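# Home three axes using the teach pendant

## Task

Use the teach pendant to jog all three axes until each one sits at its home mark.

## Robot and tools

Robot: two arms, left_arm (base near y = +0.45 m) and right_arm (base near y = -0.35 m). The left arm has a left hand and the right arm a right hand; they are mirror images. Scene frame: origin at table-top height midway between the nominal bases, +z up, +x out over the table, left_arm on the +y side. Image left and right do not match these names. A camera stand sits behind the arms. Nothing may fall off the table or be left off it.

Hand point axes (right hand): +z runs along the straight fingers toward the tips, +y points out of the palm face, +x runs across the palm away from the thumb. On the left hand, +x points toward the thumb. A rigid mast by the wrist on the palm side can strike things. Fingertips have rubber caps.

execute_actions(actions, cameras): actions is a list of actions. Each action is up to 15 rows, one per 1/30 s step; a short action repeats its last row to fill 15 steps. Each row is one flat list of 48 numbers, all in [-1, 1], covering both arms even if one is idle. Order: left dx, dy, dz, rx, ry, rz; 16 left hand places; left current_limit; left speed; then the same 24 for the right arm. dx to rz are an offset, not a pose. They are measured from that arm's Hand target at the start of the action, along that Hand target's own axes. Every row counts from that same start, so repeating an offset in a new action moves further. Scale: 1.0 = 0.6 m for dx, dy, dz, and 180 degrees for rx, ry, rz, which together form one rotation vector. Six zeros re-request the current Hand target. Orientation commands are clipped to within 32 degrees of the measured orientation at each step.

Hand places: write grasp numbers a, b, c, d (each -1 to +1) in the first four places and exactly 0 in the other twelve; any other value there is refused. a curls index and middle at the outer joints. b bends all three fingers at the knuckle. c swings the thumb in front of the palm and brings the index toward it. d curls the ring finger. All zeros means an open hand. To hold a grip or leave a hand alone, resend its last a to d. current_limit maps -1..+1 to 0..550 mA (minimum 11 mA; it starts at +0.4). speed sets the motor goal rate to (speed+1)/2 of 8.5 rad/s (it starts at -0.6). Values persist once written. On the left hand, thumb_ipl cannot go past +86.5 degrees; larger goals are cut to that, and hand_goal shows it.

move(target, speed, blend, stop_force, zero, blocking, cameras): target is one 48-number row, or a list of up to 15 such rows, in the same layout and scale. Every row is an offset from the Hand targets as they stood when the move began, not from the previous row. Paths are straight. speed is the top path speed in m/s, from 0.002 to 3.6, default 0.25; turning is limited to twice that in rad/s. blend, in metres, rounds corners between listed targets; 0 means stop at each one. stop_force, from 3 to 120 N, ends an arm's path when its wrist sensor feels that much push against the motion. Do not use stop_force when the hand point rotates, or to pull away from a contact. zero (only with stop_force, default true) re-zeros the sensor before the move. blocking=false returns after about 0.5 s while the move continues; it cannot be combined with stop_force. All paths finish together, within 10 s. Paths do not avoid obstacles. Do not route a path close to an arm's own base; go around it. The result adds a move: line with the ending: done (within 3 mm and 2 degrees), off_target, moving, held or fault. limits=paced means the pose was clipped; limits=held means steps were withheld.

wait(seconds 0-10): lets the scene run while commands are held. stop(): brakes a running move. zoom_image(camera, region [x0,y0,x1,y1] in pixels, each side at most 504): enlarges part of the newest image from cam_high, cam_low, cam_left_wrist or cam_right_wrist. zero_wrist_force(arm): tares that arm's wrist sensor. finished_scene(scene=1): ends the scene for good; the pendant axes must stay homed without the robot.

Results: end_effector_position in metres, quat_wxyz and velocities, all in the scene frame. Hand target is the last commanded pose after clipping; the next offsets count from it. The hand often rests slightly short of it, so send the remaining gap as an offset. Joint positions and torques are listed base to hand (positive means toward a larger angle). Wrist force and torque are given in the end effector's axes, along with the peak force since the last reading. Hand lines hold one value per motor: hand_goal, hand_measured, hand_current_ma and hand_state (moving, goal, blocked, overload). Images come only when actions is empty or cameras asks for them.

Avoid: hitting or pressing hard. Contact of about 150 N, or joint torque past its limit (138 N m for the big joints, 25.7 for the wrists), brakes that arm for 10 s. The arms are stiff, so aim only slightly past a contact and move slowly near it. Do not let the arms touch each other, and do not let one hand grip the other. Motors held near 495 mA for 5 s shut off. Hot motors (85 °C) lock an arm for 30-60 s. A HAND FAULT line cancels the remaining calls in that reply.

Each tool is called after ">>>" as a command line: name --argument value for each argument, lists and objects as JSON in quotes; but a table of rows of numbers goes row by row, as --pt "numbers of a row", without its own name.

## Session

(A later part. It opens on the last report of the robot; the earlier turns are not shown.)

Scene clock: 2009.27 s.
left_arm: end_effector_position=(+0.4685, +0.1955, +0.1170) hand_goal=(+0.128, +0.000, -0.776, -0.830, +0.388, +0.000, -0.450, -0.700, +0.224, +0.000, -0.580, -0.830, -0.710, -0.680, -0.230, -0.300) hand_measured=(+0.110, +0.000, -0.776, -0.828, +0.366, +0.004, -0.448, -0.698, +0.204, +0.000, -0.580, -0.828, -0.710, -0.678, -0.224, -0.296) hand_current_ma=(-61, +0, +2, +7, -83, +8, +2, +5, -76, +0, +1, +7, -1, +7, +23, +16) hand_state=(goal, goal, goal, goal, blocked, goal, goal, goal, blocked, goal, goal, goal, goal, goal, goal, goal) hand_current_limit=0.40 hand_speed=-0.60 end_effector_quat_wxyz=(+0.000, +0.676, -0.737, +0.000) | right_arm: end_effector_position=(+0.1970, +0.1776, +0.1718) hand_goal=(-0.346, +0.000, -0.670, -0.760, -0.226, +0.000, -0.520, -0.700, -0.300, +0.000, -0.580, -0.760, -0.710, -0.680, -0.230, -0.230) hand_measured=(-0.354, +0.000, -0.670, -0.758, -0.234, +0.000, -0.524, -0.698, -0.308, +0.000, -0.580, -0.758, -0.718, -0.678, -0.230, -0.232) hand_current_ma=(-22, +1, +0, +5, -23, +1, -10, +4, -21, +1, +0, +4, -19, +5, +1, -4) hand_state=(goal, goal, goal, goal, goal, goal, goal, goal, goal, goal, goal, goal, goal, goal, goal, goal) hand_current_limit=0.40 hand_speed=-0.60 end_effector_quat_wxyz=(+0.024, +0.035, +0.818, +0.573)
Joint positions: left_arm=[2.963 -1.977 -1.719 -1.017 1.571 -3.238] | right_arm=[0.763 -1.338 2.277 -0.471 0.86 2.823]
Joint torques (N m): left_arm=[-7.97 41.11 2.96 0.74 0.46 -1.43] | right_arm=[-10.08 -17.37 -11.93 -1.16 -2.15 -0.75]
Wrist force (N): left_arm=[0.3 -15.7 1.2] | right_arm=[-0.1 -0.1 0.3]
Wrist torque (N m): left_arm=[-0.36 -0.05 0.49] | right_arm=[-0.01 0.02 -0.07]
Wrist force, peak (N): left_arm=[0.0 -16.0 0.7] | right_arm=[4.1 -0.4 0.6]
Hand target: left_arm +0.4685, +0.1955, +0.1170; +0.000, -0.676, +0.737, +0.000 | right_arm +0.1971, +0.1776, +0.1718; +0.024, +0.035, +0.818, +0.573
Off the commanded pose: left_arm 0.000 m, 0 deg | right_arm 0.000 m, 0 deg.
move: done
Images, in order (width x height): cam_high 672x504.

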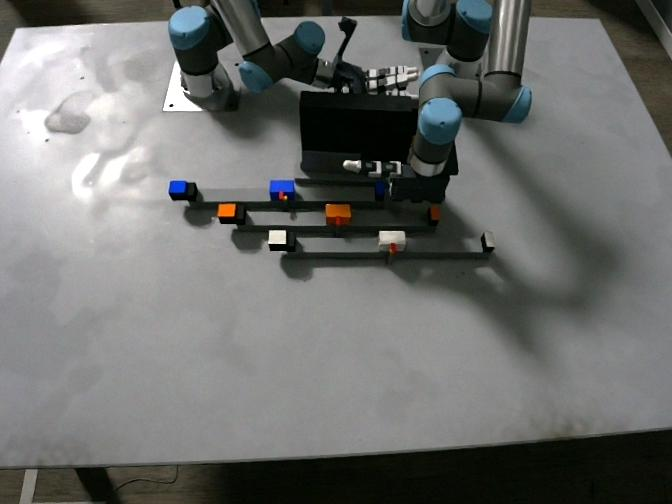

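>>> move --target '[0,0,0,0,0,0,0,0.65,0,0,0,0,0,0,0,0,0,0,0,0,0,0,0.4,-0.6,-0.025,0,0,0,0,0,0,0.3,0,0,0,0,0,0,0,0,0,0,0,0,0,0,0.4,-0.6]' --speed 0.01 --stop_force 5

>>> wait --seconds 0.15

>>> move --target '[0,0,0,0,0,0,0,0.65,0,0,0,0,0,0,0,0,0,0,0,0,0,0,0.4,-0.6,0.01,0,0,0,0,0,0,0.3,0,0,0,0,0,0,0,0,0,0,0,0,0,0,0.4,-0.6]' --speed 0.05 --cameras '["cam_high", "cam_right_wrist", "cam_left_wrist", "cam_low"]'

>>> zoom_image --camera "cam_high" --region '[260, 184, 300, 214]'

>>> zoom_image --camera "cam_left_wrist" --region '[140, 270, 300, 390]'

>>> zoom_image --camera "cam_low" --region '[360, 210, 520, 290]'

Scene clock: 2024.77 s.
left_arm: end_effector_position=(+0.4685, +0.1955, +0.1170) hand_goal=(+0.128, +0.000, -0.776, -0.830, +0.388, +0.000, -0.450, -0.700, +0.224, +0.000, -0.580, -0.830, -0.710, -0.680, -0.230, -0.300) hand_measured=(+0.110, +0.000, -0.776, -0.828, +0.366, +0.004, -0.448, -0.698, +0.204, +0.000, -0.580, -0.828, -0.710, -0.678, -0.224, -0.296) hand_current_ma=(-61, +0, +2, +7, -83, +8, +2, +5, -76, +0, +1, +7, -1, +7, +23, +16) hand_state=(goal, goal, goal, goal, blocked, goal, goal, goal, blocked, goal, goal, goal, goal, goal, goal, goal) hand_current_limit=0.40 hand_speed=-0.60 end_effector_quat_wxyz=(+0.000, +0.676, -0.737, +0.000) | right_arm: end_effector_position=(+0.2031, +0.1771, +0.1717) hand_goal=(-0.346, +0.000, -0.670, -0.760, -0.226, +0.000, -0.520, -0.700, -0.300, +0.000, -0.580, -0.760, -0.710, -0.680, -0.230, -0.230) hand_measured=(-0.354, +0.000, -0.670, -0.758, -0.234, +0.000, -0.524, -0.698, -0.308, +0.000, -0.580, -0.758, -0.718, -0.678, -0.230, -0.232) hand_current_ma=(-22, +1, +0, +5, -23, +1, -10, +4, -21, +1, +0, +4, -19, +5, +1, -4) hand_state=(goal, goal, goal, goal, goal, goal, goal, goal, goal, goal, goal, goal, goal, goal, goal, goal) hand_current_limit=0.40 hand_speed=-0.60 end_effector_quat_wxyz=(+0.024, +0.035, +0.818, +0.573)
Joint positions: left_arm=[2.963 -1.977 -1.719 -1.017 1.571 -3.238] | right_arm=[0.748 -1.332 2.27 -0.464 0.846 2.814]
Joint torques (N m): left_arm=[-8.01 41.21 3.14 0.66 0.59 -1.55] | right_arm=[12.23 -26.93 -3.43 -2.89 0.89 1.23]
Wrist force (N): left_arm=[0.0 -15.7 0.7] | right_arm=[4.3 0.0 0.7]
Wrist torque (N m): left_arm=[-0.30 -0.02 0.46] | right_arm=[-0.02 -0.40 0.32]
Wrist force, peak (N): left_arm=[-0.1 -16.0 0.5] | right_arm=[10.3 0.2 0.5]
Hand target: left_arm +0.4685, +0.1955, +0.1170; +0.000, -0.676, +0.737, +0.000 | right_arm +0.2031, +0.1771, +0.1717; +0.024, +0.035, +0.818, +0.573 (not the last commanded pose)
Off the commanded pose: left_arm 0.000 m, 0 deg | right_arm 0.009 m, 0 deg.
move: contact (right_arm)

Scene clock: 2024.93 s.
left_arm: end_effector_position=(+0.4685, +0.1955, +0.1170) hand_goal=(+0.128, +0.000, -0.776, -0.830, +0.388, +0.000, -0.450, -0.700, +0.224, +0.000, -0.580, -0.830, -0.710, -0.680, -0.230, -0.300) hand_measured=(+0.110, +0.000, -0.776, -0.828, +0.366, +0.004, -0.448, -0.698, +0.204, +0.000, -0.580, -0.828, -0.710, -0.678, -0.224, -0.296) hand_current_ma=(-61, +0, +2, +7, -83, +8, +2, +5, -76, +0, +1, +7, -1, +7, +23, +16) hand_state=(goal, goal, goal, goal, blocked, goal, goal, goal, blocked, goal, goal, goal, goal, goal, goal, goal) hand_current_limit=0.40 hand_speed=-0.60 end_effector_quat_wxyz=(+0.000, +0.676, -0.737, +0.000) | right_arm: end_effector_position=(+0.2031, +0.1771, +0.1717) hand_goal=(-0.346, +0.000, -0.670, -0.760, -0.226, +0.000, -0.520, -0.700, -0.300, +0.000, -0.580, -0.760, -0.710, -0.680, -0.230, -0.230) hand_measured=(-0.354, +0.000, -0.670, -0.758, -0.234, +0.000, -0.524, -0.698, -0.308, +0.000, -0.580, -0.758, -0.718, -0.678, -0.230, -0.232) hand_current_ma=(-22, +1, +0, +5, -23, +1, -10, +4, -21, +1, +0, +4, -19, +5, +1, -4) hand_state=(goal, goal, goal, goal, goal, goal, goal, goal, goal, goal, goal, goal, goal, goal, goal, goal) hand_current_limit=0.40 hand_speed=-0.60 end_effector_quat_wxyz=(+0.024, +0.035, +0.818, +0.573)
Joint positions: left_arm=[2.963 -1.977 -1.719 -1.017 1.571 -3.238] | right_arm=[0.748 -1.332 2.27 -0.464 0.846 2.814]
Joint torques (N m): left_arm=[-8.14 41.02 2.89 0.72 0.57 -1.39] | right_arm=[12.85 -28.31 -3.42 -2.83 0.84 1.27]
Wrist force (N): left_arm=[0.1 -15.6 1.1] | right_arm=[4.4 0.2 0.5]
Wrist torque (N m): left_arm=[-0.33 -0.03 0.46] | right_arm=[0.02 -0.40 0.34]
Wrist force, peak (N): left_arm=[0.2 -16.0 0.9] | right_arm=[4.5 0.1 0.4]
Hand target: left_arm +0.4685, +0.1955, +0.1170; +0.000, -0.676, +0.737, +0.000 | right_arm +0.2031, +0.1771, +0.1717; +0.024, +0.035, +0.818, +0.573 (not the last commanded pose)
Off the commanded pose: left_arm 0.000 m, 0 deg | right_arm 0.009 m, 0 deg.
wait: 0.17 s; no rest

Scene clock: 2025.63 s.
left_arm: end_effector_position=(+0.4685, +0.1955, +0.1170) hand_goal=(+0.128, +0.000, -0.776, -0.830, +0.388, +0.000, -0.450, -0.700, +0.224, +0.000, -0.580, -0.830, -0.710, -0.680, -0.230, -0.300) hand_measured=(+0.110, +0.000, -0.776, -0.828, +0.366, +0.004, -0.448, -0.698, +0.204, +0.000, -0.580, -0.828, -0.710, -0.678, -0.224, -0.296) hand_current_ma=(-61, +0, +2, +7, -83, +8, +2, +5, -76, +0, +1, +7, -1, +7, +23, +16) hand_state=(goal, goal, goal, goal, blocked, goal, goal, goal, blocked, goal, goal, goal, goal, goal, goal, goal) hand_current_limit=0.40 hand_speed=-0.60 end_effector_quat_wxyz=(+0.000, +0.676, -0.737, +0.000) | right_arm: end_effector_position=(+0.1970, +0.1776, +0.1717) hand_goal=(-0.346, +0.000, -0.670, -0.760, -0.226, +0.000, -0.520, -0.700, -0.300, +0.000, -0.580, -0.760, -0.710, -0.680, -0.230, -0.230) hand_measured=(-0.354, +0.000, -0.670, -0.758, -0.234, +0.000, -0.524, -0.698, -0.308, +0.000, -0.580, -0.758, -0.718, -0.678, -0.230, -0.232) hand_current_ma=(-22, +1, +0, +5, -23, +1, -10, +4, -21, +1, +0, +4, -19, +5, +1, -4) hand_state=(goal, goal, goal, goal, goal, goal, goal, goal, goal, goal, goal, goal, goal, goal, goal, goal) hand_current_limit=0.40 hand_speed=-0.60 end_effector_quat_wxyz=(+0.024, +0.035, +0.818, +0.573)
Joint positions: left_arm=[2.963 -1.977 -1.719 -1.017 1.571 -3.238] | right_arm=[0.763 -1.338 2.277 -0.471 0.86 2.823]
Joint torques (N m): left_arm=[-7.87 41.03 2.2 0.63 0.58 -1.55] | right_arm=[-9.31 -16.58 -11.69 -1 -2.09 -0.77]
Wrist force (N): left_arm=[0.0 -15.8 0.8] | right_arm=[0.2 -0.2 0.3]
Wrist torque (N m): left_arm=[-0.33 -0.02 0.45] | right_arm=[-0.02 -0.02 -0.04]
Wrist force, peak (N): left_arm=[0.3 -16.1 1.1] | right_arm=[4.2 -0.1 0.4]
Hand target: left_arm +0.4685, +0.1955, +0.1170; +0.000, -0.676, +0.737, +0.000 | right_arm +0.1971, +0.1776, +0.1717; +0.024, +0.035, +0.818, +0.573
Off the commanded pose: left_arm 0.000 m, 0 deg | right_arm 0.000 m, 0 deg.
move: done
camera_calibration:
cam_left_wrist: T_world_to_cam=[[0.722802, 0.690202, -0.0343349, -0.497714], [0.47511, -0.460242, 0.749965, -0.278447], [0.501825, -0.558389, -0.660585, 0.0770919], [0, 0, 0, 1]] pos_world=[0.453355, 0.258417, 0.242663]
cam_right_wrist: T_world_to_cam=[[0.797629, 0.191258, 0.572022, -0.249336], [0.357336, -0.913879, -0.19271, 0.0752498], [0.485901, 0.358115, -0.797279, 0.0988875], [0, 0, 0, 1]] pos_world=[0.123939, 0.0810437, 0.235968]

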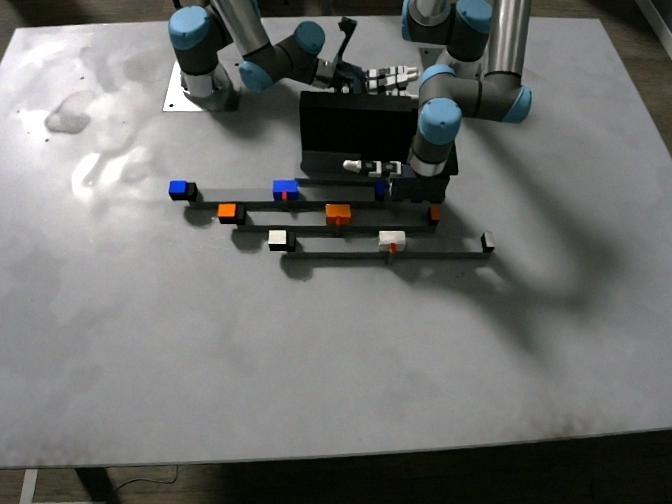

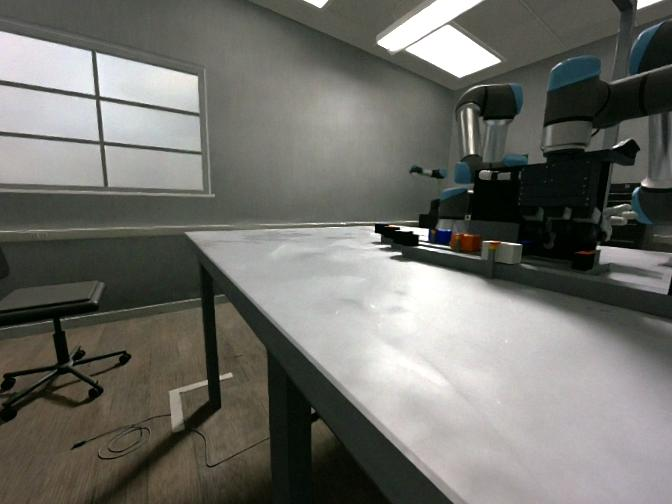

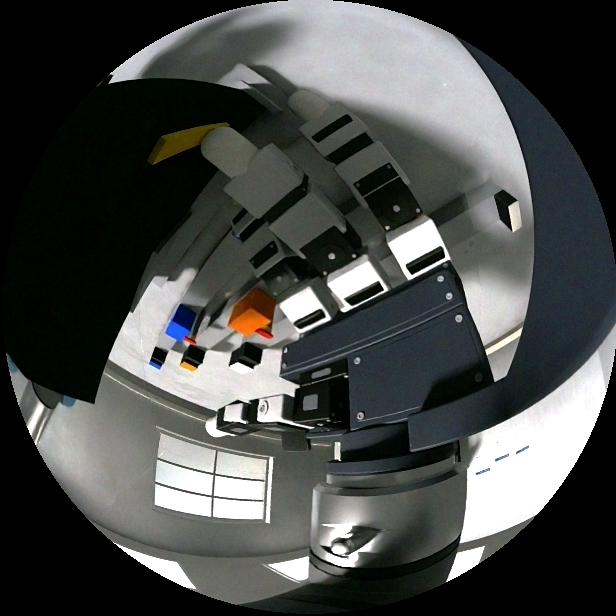

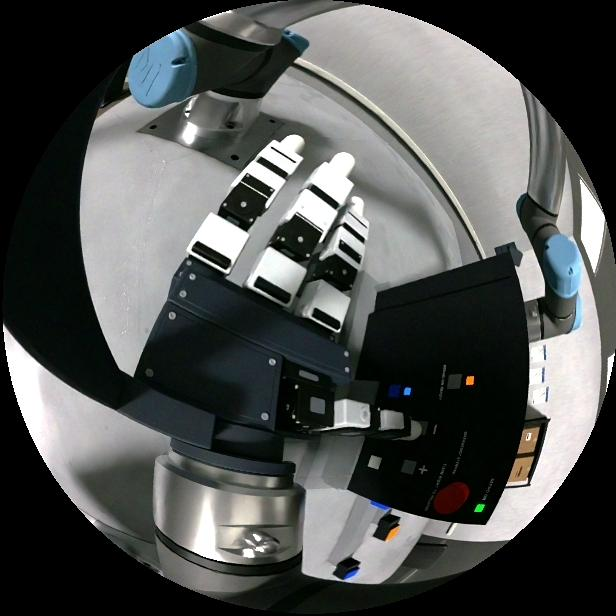

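Scaled by 12.600.

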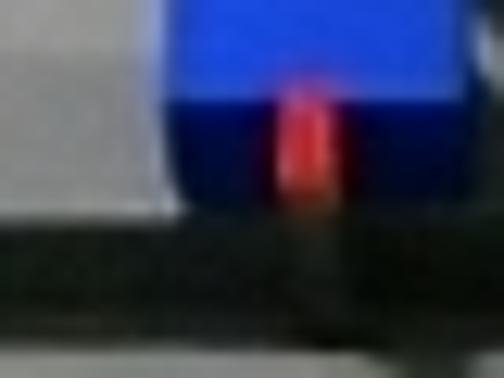

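Scaled by 3.150 from the camera's 616x616 image, which has a finer 880x880 frame.

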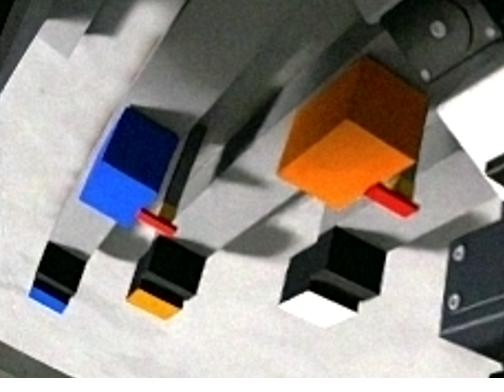

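Scaled by 3.150.

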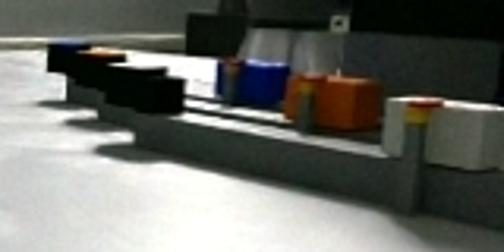

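>>> zoom_image --camera "cam_low" --region '[475, 232, 515, 262]'

>>> zoom_image --camera "cam_low" --region '[440, 224, 480, 254]'

>>> zoom_image --camera "cam_high" --region '[376, 234, 406, 259]'

>>> zoom_image --camera "cam_high" --region '[323, 209, 353, 234]'

Scaled by 12.600.

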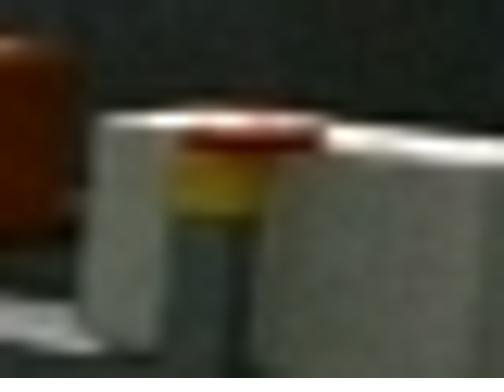

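Scaled by 12.600.

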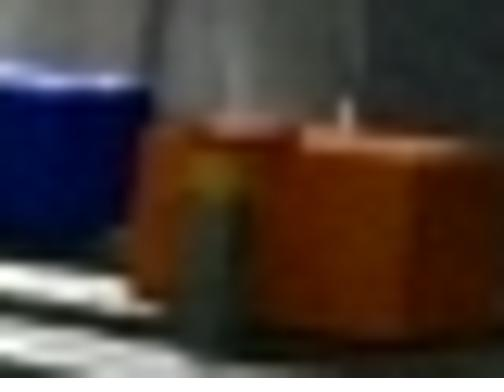

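Scaled by 16.800.

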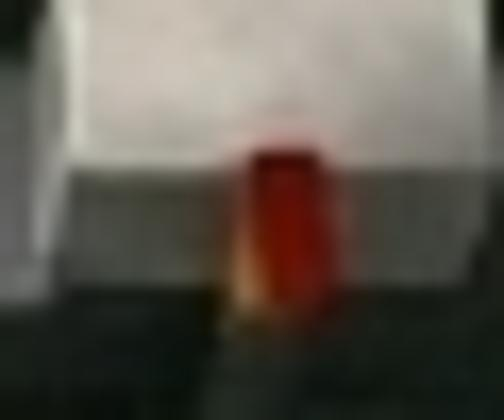

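Scaled by 16.800.

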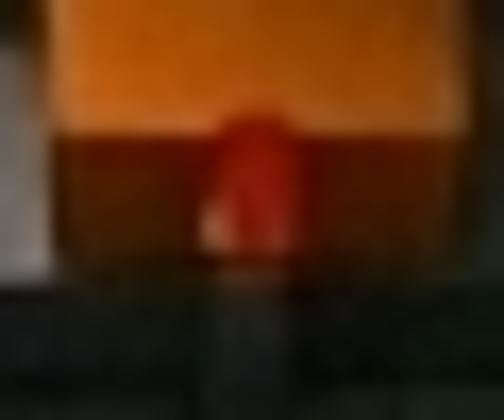

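>>> move --target '[0,-0.0667,0,0,0,0,0,0.65,0,0,0,0,0,0,0,0,0,0,0,0,0,0,0.4,-0.6,0.0667,0,0,0,0,0,0,0.3,0,0,0,0,0,0,0,0,0,0,0,0,0,0,0.4,-0.6]' --speed 0.05 --cameras '["all"]'

>>> zoom_image --camera "cam_high" --region '[260, 180, 420, 260]'

>>> zoom_image --camera "cam_left_wrist" --region '[140, 250, 320, 390]'

>>> zoom_image --camera "cam_right_wrist" --region '[370, 280, 560, 520]'

Scene clock: 2088.90 s.
left_arm: end_effector_position=(+0.5083, +0.1921, +0.1170) hand_goal=(+0.128, +0.000, -0.776, -0.830, +0.388, +0.000, -0.450, -0.700, +0.224, +0.000, -0.580, -0.830, -0.710, -0.680, -0.230, -0.300) hand_measured=(+0.110, +0.000, -0.776, -0.828, +0.366, +0.004, -0.450, -0.698, +0.204, +0.000, -0.580, -0.828, -0.710, -0.678, -0.224, -0.296) hand_current_ma=(-61, +0, +2, +7, -82, +8, +0, +5, -76, +0, +1, +7, -1, +7, +23, +16) hand_state=(goal, goal, goal, goal, blocked, goal, goal, goal, blocked, goal, goal, goal, goal, goal, goal, goal) hand_current_limit=0.40 hand_speed=-0.60 end_effector_quat_wxyz=(+0.000, +0.676, -0.737, +0.000) | right_arm: end_effector_position=(+0.1571, +0.1810, +0.1718) hand_goal=(-0.346, +0.000, -0.670, -0.760, -0.226, +0.000, -0.520, -0.700, -0.300, +0.000, -0.580, -0.760, -0.710, -0.680, -0.230, -0.230) hand_measured=(-0.354, +0.000, -0.670, -0.758, -0.234, +0.000, -0.524, -0.698, -0.308, +0.000, -0.580, -0.758, -0.718, -0.678, -0.230, -0.232) hand_current_ma=(-22, +1, +0, +5, -23, +1, -10, +4, -21, +1, +0, +4, -19, +5, +1, -4) hand_state=(goal, goal, goal, goal, goal, goal, goal, goal, goal, goal, goal, goal, goal, goal, goal, goal) hand_current_limit=0.40 hand_speed=-0.60 end_effector_quat_wxyz=(+0.024, +0.035, +0.818, +0.573)
Joint positions: left_arm=[2.97 -2.056 -1.596 -1.06 1.571 -3.232] | right_arm=[0.871 -1.37 2.315 -0.514 0.957 2.883]
Joint torques (N m): left_arm=[-3.25 47.86 8.76 4.29 -0.44 0.42] | right_arm=[-12.57 -13 -23.72 1.98 -2.27 -1.27]
Wrist force (N): left_arm=[0.6 -0.2 0.9] | right_arm=[-0.5 -0.6 -0.2]
Wrist torque (N m): left_arm=[0.06 -0.06 0.05] | right_arm=[-0.08 0.06 -0.10]
Wrist force, peak (N): left_arm=[0.4 -16.0 1.1] | right_arm=[-0.7 -0.5 0.1]
Hand target: left_arm +0.5084, +0.1920, +0.1170; +0.000, -0.676, +0.737, +0.000 | right_arm +0.1572, +0.1810, +0.1718; +0.024, +0.035, +0.818, +0.573
Off the commanded pose: left_arm 0.000 m, 0 deg | right_arm 0.000 m, 0 deg.
move: done
camera_calibration:
cam_left_wrist: T_world_to_cam=[[0.722804, 0.69019, -0.0345388, -0.524084], [0.4753, -0.460236, 0.749849, -0.298989], [0.501642, -0.55841, -0.660707, 0.0553455], [0, 0, 0, 1]] pos_world=[0.493155, 0.255017, 0.242662]
cam_right_wrist: T_world_to_cam=[[0.797548, 0.191342, 0.572106, -0.218181], [0.357487, -0.913816, -0.192729, 0.0926012], [0.485922, 0.358231, -0.797214, 0.117031], [0, 0, 0, 1]] pos_world=[0.0840381, 0.0844436, 0.235968]

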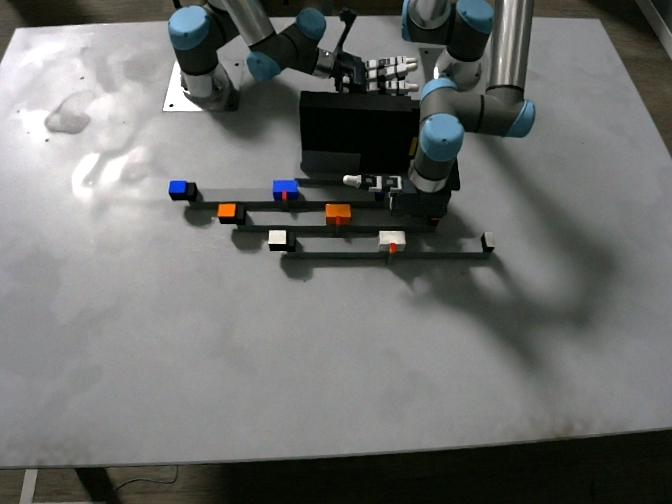

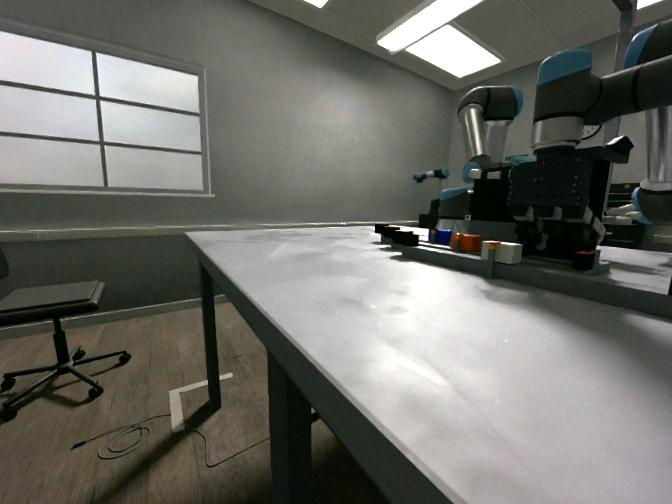

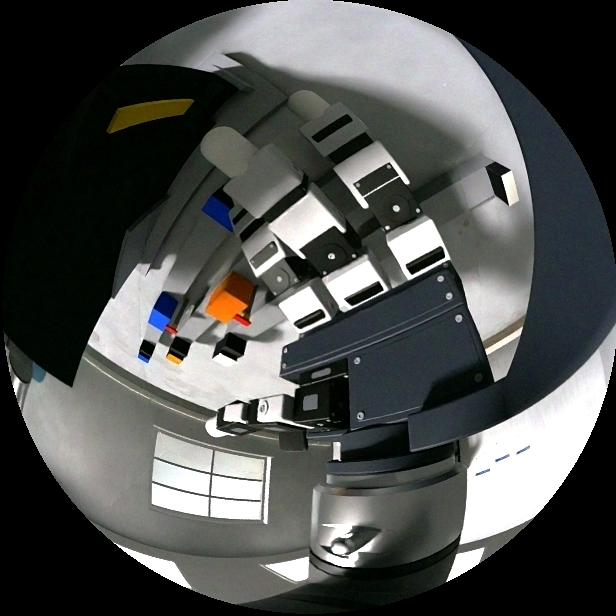

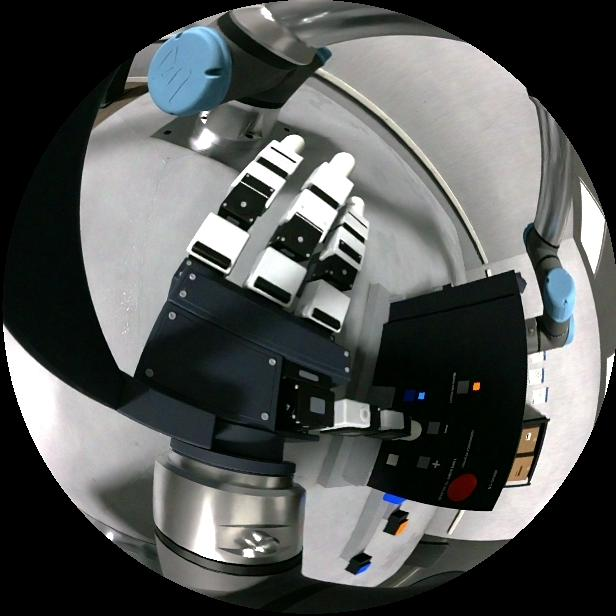

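Scaled by 3.150.

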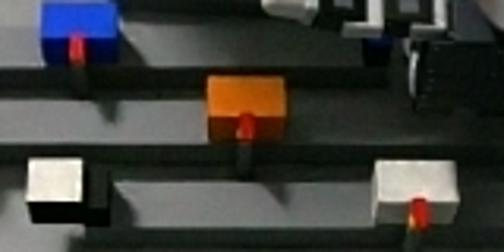

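Scaled by 2.800 from the camera's 616x616 image, which has a finer 880x880 frame.

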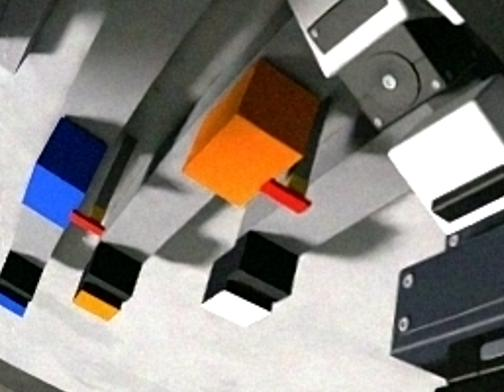

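Scaled by 2.100 from the camera's 616x616 image, which has a finer 880x880 frame.

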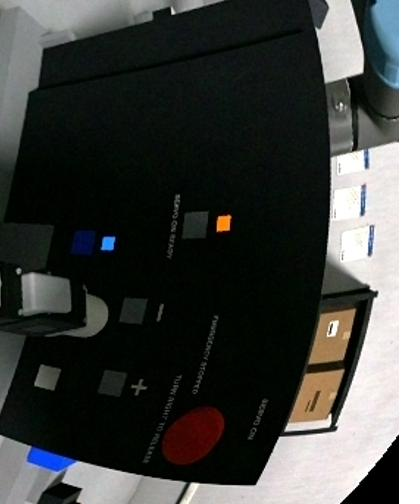

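>>> move --pt "-0.0163 -0.0348 -0.405 0 0 0.222 0 0.65 0 0 0 0 0 0 0 0 0 0 0 0 0 0 0.4 -0.6 0 0 0 0 0 0 0 0.3 0 0 0 0 0 0 0 0 0 0 0 0 0 0 0.4 -0.6" --pt "-0.1123 -0.1772 -0.405 0 0 0.944 0 0.65 0 0 0 0 0 0 0 0 0 0 0 0 0 0 0.4 -0.6 0 0 0 0 0 0 0 0.3 0 0 0 0 0 0 0 0 0 0 0 0 0 0 0.4 -0.6" --speed 0.35 --blend '[0.03,0]'

>>> move --target '[0,0,0.16,0,0,0,0,0,0,0,0,0,0,0,0,0,0,0,0,0,0,0,0.4,-0.6,0,0,0,0,0,0,0,0.3,0,0,0,0,0,0,0,0,0,0,0,0,0,0,0.4,-0.6]' --speed 0.15 --cameras '["cam_left_wrist", "cam_high"]'

>>> zoom_image --camera "cam_left_wrist" --region '[250, 30, 450, 190]'

Scene clock: 2136.93 s.
left_arm: end_effector_position=(+0.6201, +0.2500, +0.3600) hand_goal=(+0.128, +0.000, -0.776, -0.830, +0.388, +0.000, -0.450, -0.700, +0.224, +0.000, -0.580, -0.830, -0.710, -0.680, -0.230, -0.300) hand_measured=(+0.110, +0.000, -0.776, -0.828, +0.368, +0.004, -0.450, -0.698, +0.204, +0.000, -0.580, -0.828, -0.710, -0.678, -0.224, -0.296) hand_current_ma=(-61, +0, +2, +7, -70, +8, +0, +5, -74, +0, +0, +7, -1, +7, +23, +16) hand_state=(goal, goal, goal, goal, goal, goal, goal, goal, blocked, goal, goal, goal, goal, goal, goal, goal) hand_current_limit=0.40 hand_speed=-0.60 end_effector_quat_wxyz=(+0.000, +0.675, +0.738, +0.000) end_effector_velocity=(+0.000, -0.001, +0.000) end_effector_angular_velocity=(+0.001, +0.001, -0.007) | right_arm: end_effector_position=(+0.1572, +0.1810, +0.1718) hand_goal=(-0.346, +0.000, -0.670, -0.760, -0.226, +0.000, -0.520, -0.700, -0.300, +0.000, -0.580, -0.760, -0.710, -0.680, -0.230, -0.230) hand_measured=(-0.354, +0.000, -0.670, -0.758, -0.234, +0.000, -0.524, -0.698, -0.308, +0.000, -0.580, -0.758, -0.718, -0.678, -0.230, -0.232) hand_current_ma=(-22, +1, +0, +5, -23, +1, -10, +4, -21, +1, +0, +4, -19, +5, +1, -4) hand_state=(goal, goal, goal, goal, goal, goal, goal, goal, goal, goal, goal, goal, goal, goal, goal, goal) hand_current_limit=0.40 hand_speed=-0.60 end_effector_quat_wxyz=(+0.024, +0.035, +0.818, +0.573)
Joint positions: left_arm=[2.973 -1.782 -1.33 -1.6 1.571 -0.263] | right_arm=[0.871 -1.37 2.315 -0.514 0.957 2.883]
Joint velocities: left_arm=[-0.001 -0.001 0.001 -0.001 0 0.006] | right_arm=[within noise]
Joint torques (N m): left_arm=[-4.92 25.64 28.91 2.43 -0.43 2.04] | right_arm=[-11.9 -13.17 -22.83 1.98 -2.25 -1.2]
Wrist force (N): left_arm=[0.9 -0.5 0.5] | right_arm=[-0.6 -0.6 -0.1]
Wrist torque (N m): left_arm=[0.06 -0.09 0.13] | right_arm=[-0.10 0.05 -0.10]
Wrist force, peak (N): left_arm=[0.5 -0.1 2.9] | right_arm=[-0.6 -0.8 -0.1]
Hand target: left_arm +0.6201, +0.2499, +0.3600; +0.000, +0.675, +0.738, +0.000 | right_arm +0.1572, +0.1810, +0.1718; +0.024, +0.035, +0.818, +0.573
Off the commanded pose: left_arm 0.000 m, 0 deg | right_arm 0.000 m, 0 deg.
move: done

Scene clock: 2138.07 s.
left_arm: end_effector_position=(+0.6201, +0.2499, +0.2640) hand_goal=(-0.750, +0.000, -0.580, -0.700, -0.750, +0.000, -0.580, -0.700, -0.750, +0.000, -0.580, -0.700, -0.710, -0.680, -0.230, -0.170) hand_measured=(-0.746, +0.000, -0.582, -0.704, -0.746, +0.004, -0.580, -0.698, -0.746, +0.000, -0.580, -0.704, -0.710, -0.678, -0.224, -0.170) hand_current_ma=(+13, +0, -6, -8, +11, +8, +1, +5, +13, +0, +0, -8, -1, +7, +23, -3) hand_state=(goal, goal, goal, goal, goal, goal, goal, goal, goal, goal, goal, goal, goal, goal, goal, goal) hand_current_limit=0.40 hand_speed=-0.60 end_effector_quat_wxyz=(+0.000, +0.675, +0.738, +0.000) | right_arm: end_effector_position=(+0.1572, +0.1810, +0.1718) hand_goal=(-0.346, +0.000, -0.670, -0.760, -0.226, +0.000, -0.520, -0.700, -0.300, +0.000, -0.580, -0.760, -0.710, -0.680, -0.230, -0.230) hand_measured=(-0.354, +0.000, -0.670, -0.758, -0.234, +0.000, -0.524, -0.698, -0.308, +0.000, -0.580, -0.758, -0.718, -0.678, -0.230, -0.232) hand_current_ma=(-22, +1, +0, +5, -23, +1, -10, +4, -21, +1, +0, +4, -19, +5, +1, -4) hand_state=(goal, goal, goal, goal, goal, goal, goal, goal, goal, goal, goal, goal, goal, goal, goal, goal) hand_current_limit=0.40 hand_speed=-0.60 end_effector_quat_wxyz=(+0.024, +0.035, +0.818, +0.573)
Joint positions: left_arm=[2.973 -1.803 -1.551 -1.359 1.571 -0.263] | right_arm=[0.871 -1.37 2.315 -0.514 0.957 2.883]
Joint torques (N m): left_arm=[-7.01 39.1 10.82 4.45 0.95 -0.03] | right_arm=[-13.54 -13.71 -23.48 2.1 -2.03 -1.22]
Wrist force (N): left_arm=[0.8 -0.3 0.6] | right_arm=[-0.6 -0.4 -0.1]
Wrist torque (N m): left_arm=[-0.10 -0.10 0.15] | right_arm=[-0.07 0.06 -0.11]
Wrist force, peak (N): left_arm=[1.0 -0.4 2.2] | right_arm=[-0.6 -0.3 -0.4]
Hand target: left_arm +0.6201, +0.2499, +0.2640; +0.000, +0.675, +0.738, +0.000 | right_arm +0.1572, +0.1810, +0.1718; +0.024, +0.035, +0.818, +0.573
Off the commanded pose: left_arm 0.000 m, 0 deg | right_arm 0.000 m, 0 deg.
move: done
camera_calibration:
cam_left_wrist: T_world_to_cam=[[-0.590857, -0.806052, -0.034166, 0.548803], [-0.548239, 0.370084, 0.749982, -0.00860797], [-0.59188, 0.461863, -0.660576, 0.551725], [0, 0, 0, 1]] pos_world=[0.6461, 0.190728, 0.389662]
Images, in order (width x height): cam_high 672x504, cam_left_wrist 616x616.

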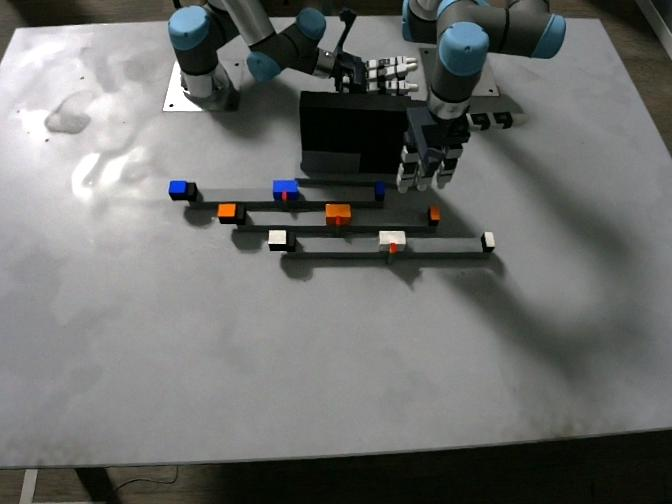

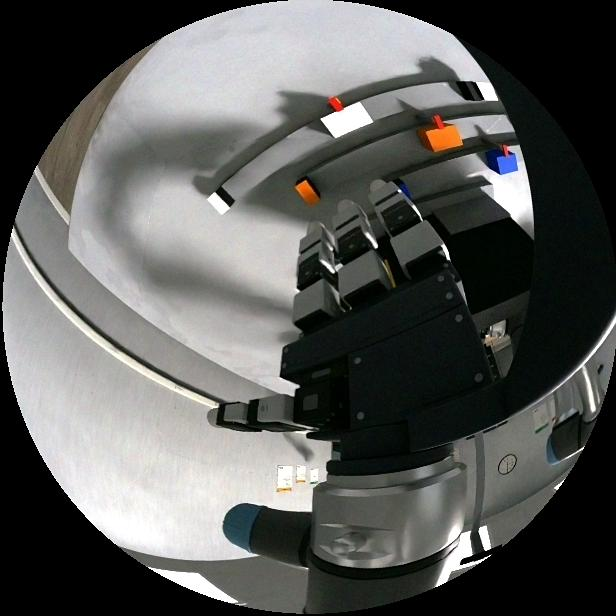

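Scaled by 2.520 from the camera's 616x616 image, which has a finer 880x880 frame.

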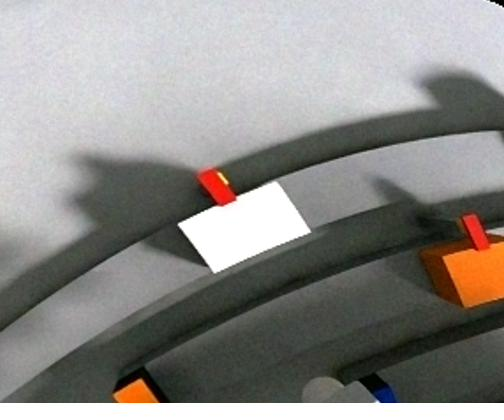

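>>> zoom_image --camera "cam_left_wrist" --region '[310, 80, 370, 140]'

>>> zoom_image --camera "cam_left_wrist" --region '[415, 100, 475, 160]'

>>> zoom_image --camera "cam_left_wrist" --region '[470, 130, 530, 190]'

>>> zoom_image --camera "cam_high" --region '[376, 234, 406, 259]'

Scaled by 8.400 from the camera's 616x616 image, which has a finer 880x880 frame.

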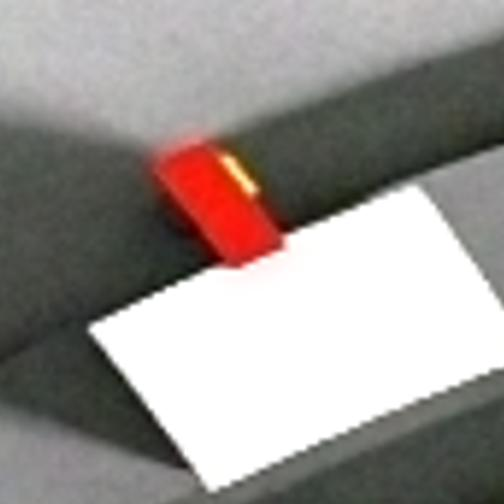

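Scaled by 8.400 from the camera's 616x616 image, which has a finer 880x880 frame.

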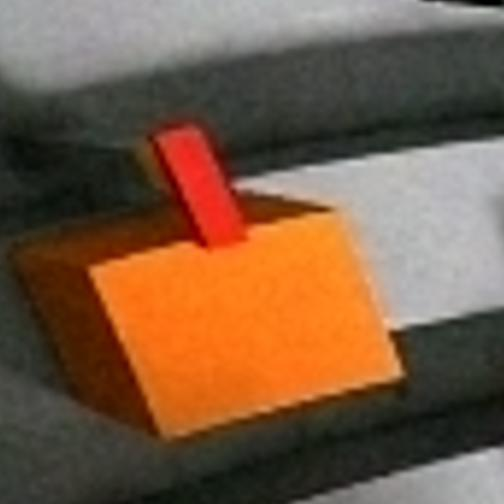

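Scaled by 8.400 from the camera's 616x616 image, which has a finer 880x880 frame.

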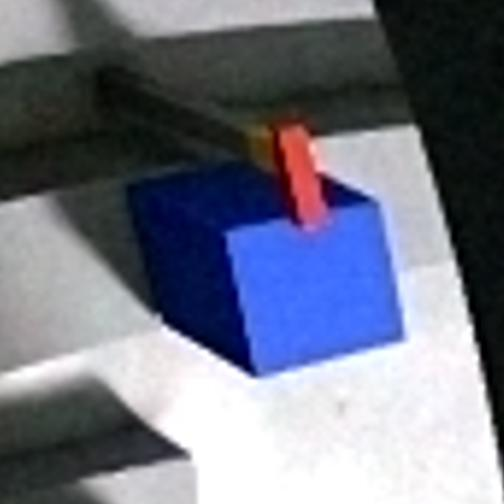

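Scaled by 16.800.

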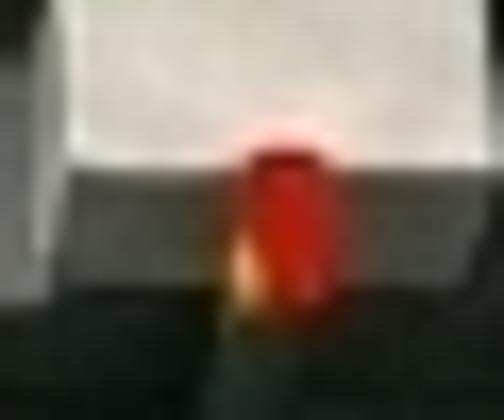

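>>> move --target '[-0.083,-0.0074,0,0,0,0,0,0,0,0,0,0,0,0,0,0,0,0,0,0,0,0,0.4,-0.6,0,0,0,0,0,0,0,0.3,0,0,0,0,0,0,0,0,0,0,0,0,0,0,0.4,-0.6]' --speed 0.2 --cameras '["cam_left_wrist"]'

>>> zoom_image --camera "cam_left_wrist" --region '[340, 80, 410, 150]'

>>> zoom_image --camera "cam_left_wrist" --region '[300, 50, 500, 200]'

>>> move --target '[-0.2823,-0.0251,0,0,0,0,0,0,0,0,0,0,0,0,0,0,0,0,0,0,0,0,0.4,-0.6,0,0,0,0,0,0,0,0.3,0,0,0,0,0,0,0,0,0,0,0,0,0,0,0.4,-0.6]' --speed 0.2 --cameras '["cam_left_wrist"]'

>>> zoom_image --camera "cam_left_wrist" --region '[340, 80, 440, 180]'

>>> zoom_image --camera "cam_left_wrist" --region '[250, 50, 500, 200]'

Scene clock: 2205.30 s.
left_arm: end_effector_position=(+0.6201, +0.2000, +0.2640) hand_goal=(-0.750, +0.000, -0.580, -0.700, -0.750, +0.000, -0.580, -0.700, -0.750, +0.000, -0.580, -0.700, -0.710, -0.680, -0.230, -0.170) hand_measured=(-0.746, +0.000, -0.582, -0.704, -0.746, +0.004, -0.580, -0.698, -0.746, +0.000, -0.580, -0.704, -0.710, -0.678, -0.224, -0.170) hand_current_ma=(+13, +0, -6, -8, +11, +7, +1, +5, +13, +0, +0, -8, -1, +7, +23, -3) hand_state=(goal, goal, goal, goal, goal, goal, goal, goal, goal, goal, goal, goal, goal, goal, goal, goal) hand_current_limit=0.40 hand_speed=-0.60 end_effector_quat_wxyz=(+0.000, +0.675, +0.738, +0.000) | right_arm: end_effector_position=(+0.1572, +0.1810, +0.1718) hand_goal=(-0.346, +0.000, -0.670, -0.760, -0.226, +0.000, -0.520, -0.700, -0.300, +0.000, -0.580, -0.760, -0.710, -0.680, -0.230, -0.230) hand_measured=(-0.354, +0.000, -0.670, -0.758, -0.234, +0.000, -0.524, -0.698, -0.308, +0.000, -0.580, -0.758, -0.718, -0.678, -0.230, -0.232) hand_current_ma=(-22, +1, +0, +5, -23, +1, -10, +4, -21, +1, +0, +4, -19, +5, +1, -4) hand_state=(goal, goal, goal, goal, goal, goal, goal, goal, goal, goal, goal, goal, goal, goal, goal, goal) hand_current_limit=0.40 hand_speed=-0.60 end_effector_quat_wxyz=(+0.024, +0.035, +0.818, +0.573)
Joint positions: left_arm=[2.891 -1.853 -1.487 -1.373 1.571 -0.346] | right_arm=[0.871 -1.37 2.315 -0.514 0.957 2.883]
Joint torques (N m): left_arm=[-3.02 39.26 12.39 4.66 1.26 1.37] | right_arm=[-11.3 -13.87 -22.9 1.99 -2.27 -1.26]
Wrist force (N): left_arm=[0.8 -0.4 0.9] | right_arm=[-0.3 -0.7 -0.1]
Wrist torque (N m): left_arm=[-0.13 -0.09 0.08] | right_arm=[-0.11 0.02 -0.09]
Wrist force, peak (N): left_arm=[2.0 -0.5 0.5] | right_arm=[-0.6 -0.8 -0.1]
Hand target: left_arm +0.6201, +0.1999, +0.2640; +0.000, +0.675, +0.738, +0.000 | right_arm +0.1572, +0.1810, +0.1718; +0.024, +0.035, +0.818, +0.573
Off the commanded pose: left_arm 0.000 m, 0 deg | right_arm 0.000 m, 0 deg.
move: done
camera_calibration:
cam_left_wrist: T_world_to_cam=[[-0.590893, -0.806028, -0.0341208, 0.508503], [-0.548157, 0.370099, 0.750034, 0.00982104], [-0.59192, 0.461893, -0.660519, 0.574818], [0, 0, 0, 1]] pos_world=[0.646101, 0.140728, 0.389663]
Images, in order (width x height): cam_left_wrist 616x616.

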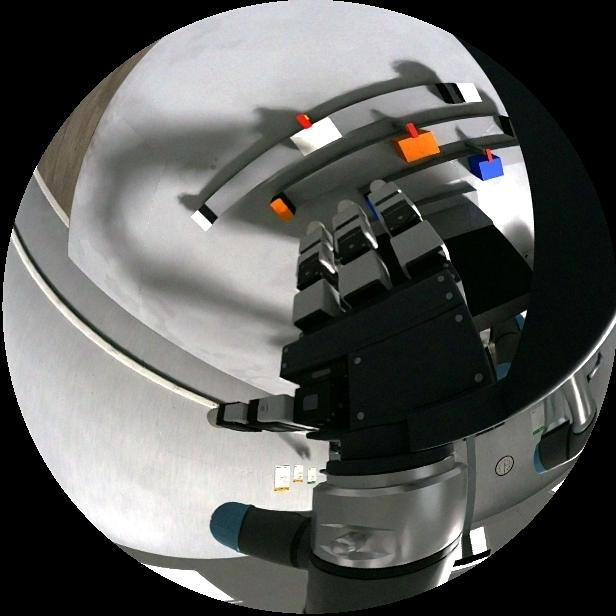

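Scaled by 7.200 from the camera's 616x616 image, which has a finer 880x880 frame.

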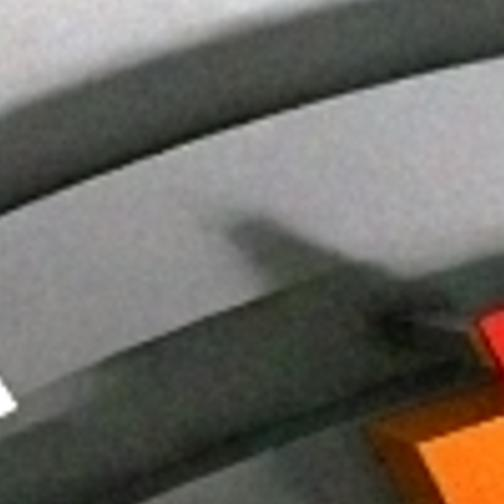

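Scaled by 2.520 from the camera's 616x616 image, which has a finer 880x880 frame.

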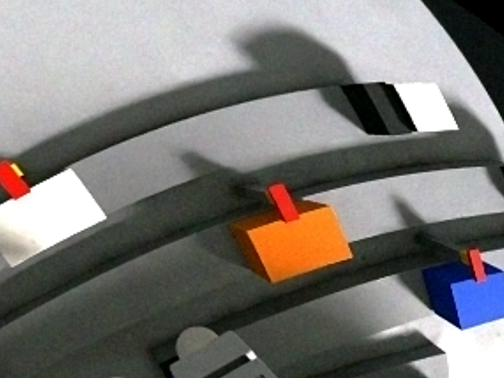

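Scene clock: 2206.63 s.
left_arm: end_effector_position=(+0.6202, +0.0300, +0.2640) hand_goal=(-0.750, +0.000, -0.580, -0.700, -0.750, +0.000, -0.580, -0.700, -0.750, +0.000, -0.580, -0.700, -0.710, -0.680, -0.230, -0.170) hand_measured=(-0.746, +0.000, -0.582, -0.704, -0.746, +0.002, -0.580, -0.698, -0.746, +0.000, -0.580, -0.704, -0.710, -0.678, -0.224, -0.170) hand_current_ma=(+13, +0, -6, -8, +11, +6, +1, +5, +13, +0, +0, -8, -1, +7, +23, -3) hand_state=(goal, goal, goal, goal, goal, goal, goal, goal, goal, goal, goal, goal, goal, goal, goal, goal) hand_current_limit=0.40 hand_speed=-0.60 end_effector_quat_wxyz=(+0.000, +0.675, +0.738, +0.000) | right_arm: end_effector_position=(+0.1572, +0.1810, +0.1718) hand_goal=(-0.346, +0.000, -0.670, -0.760, -0.226, +0.000, -0.520, -0.700, -0.300, +0.000, -0.580, -0.760, -0.710, -0.680, -0.230, -0.230) hand_measured=(-0.354, +0.000, -0.670, -0.758, -0.234, +0.000, -0.524, -0.698, -0.308, +0.000, -0.580, -0.758, -0.718, -0.678, -0.230, -0.232) hand_current_ma=(-22, +1, +0, +5, -23, +1, -10, +4, -21, +1, +0, +4, -19, +5, +1, -4) hand_state=(goal, goal, goal, goal, goal, goal, goal, goal, goal, goal, goal, goal, goal, goal, goal, goal) hand_current_limit=0.40 hand_speed=-0.60 end_effector_quat_wxyz=(+0.024, +0.035, +0.818, +0.573)
Joint positions: left_arm=[2.647 -2.083 -1.158 -1.471 1.571 -0.589] | right_arm=[0.871 -1.37 2.315 -0.514 0.957 2.883]
Joint torques (N m): left_arm=[-7.31 37.61 28.7 4.32 1.11 -0.86] | right_arm=[-11.2 -14.05 -21.85 1.95 -2.1 -1.25]
Wrist force (N): left_arm=[0.8 -0.2 0.6] | right_arm=[-0.2 -0.6 -0.1]
Wrist torque (N m): left_arm=[-0.04 -0.05 0.04] | right_arm=[-0.09 0.01 -0.07]
Wrist force, peak (N): left_arm=[2.8 0.3 0.5] | right_arm=[-0.5 -0.7 -0.2]
Hand target: left_arm +0.6202, +0.0299, +0.2640; +0.000, +0.675, +0.738, +0.000 | right_arm +0.1572, +0.1810, +0.1718; +0.024, +0.035, +0.818, +0.573
Off the commanded pose: left_arm 0.000 m, 0 deg | right_arm 0.000 m, 0 deg.
move: done
camera_calibration:
cam_left_wrist: T_world_to_cam=[[-0.590941, -0.805987, -0.0342571, 0.371563], [-0.548248, 0.370093, 0.74997, 0.0728214], [-0.591788, 0.461969, -0.660584, 0.653282], [0, 0, 0, 1]] pos_world=[0.646101, -0.0292716, 0.389663]
Images, in order (width x height): cam_left_wrist 616x616.

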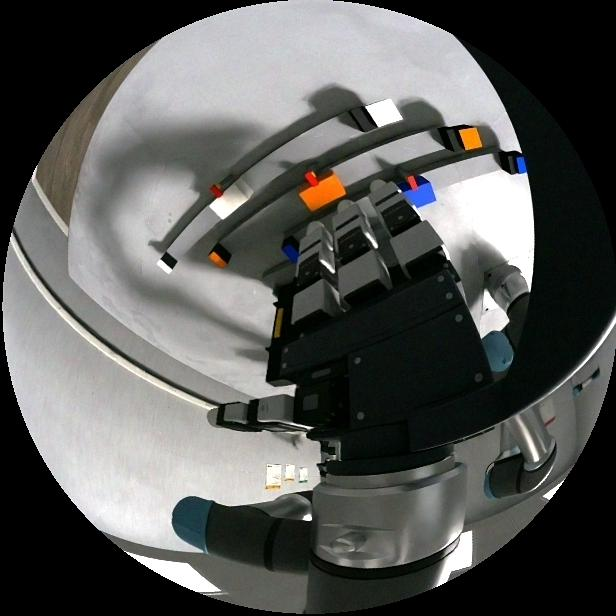

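Scaled by 5.040 from the camera's 616x616 image, which has a finer 880x880 frame.

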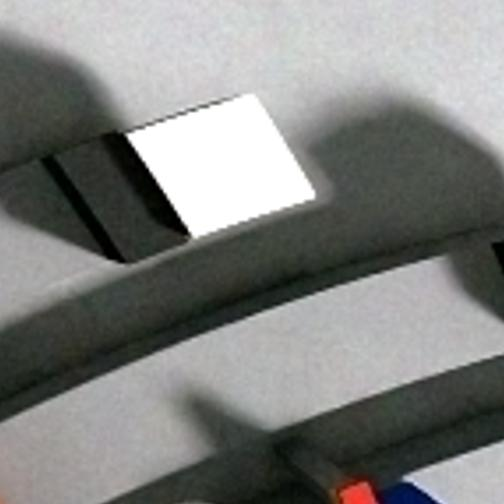

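Scaled by 2.016 from the camera's 616x616 image, which has a finer 880x880 frame.

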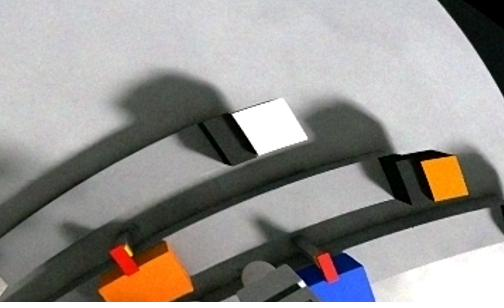

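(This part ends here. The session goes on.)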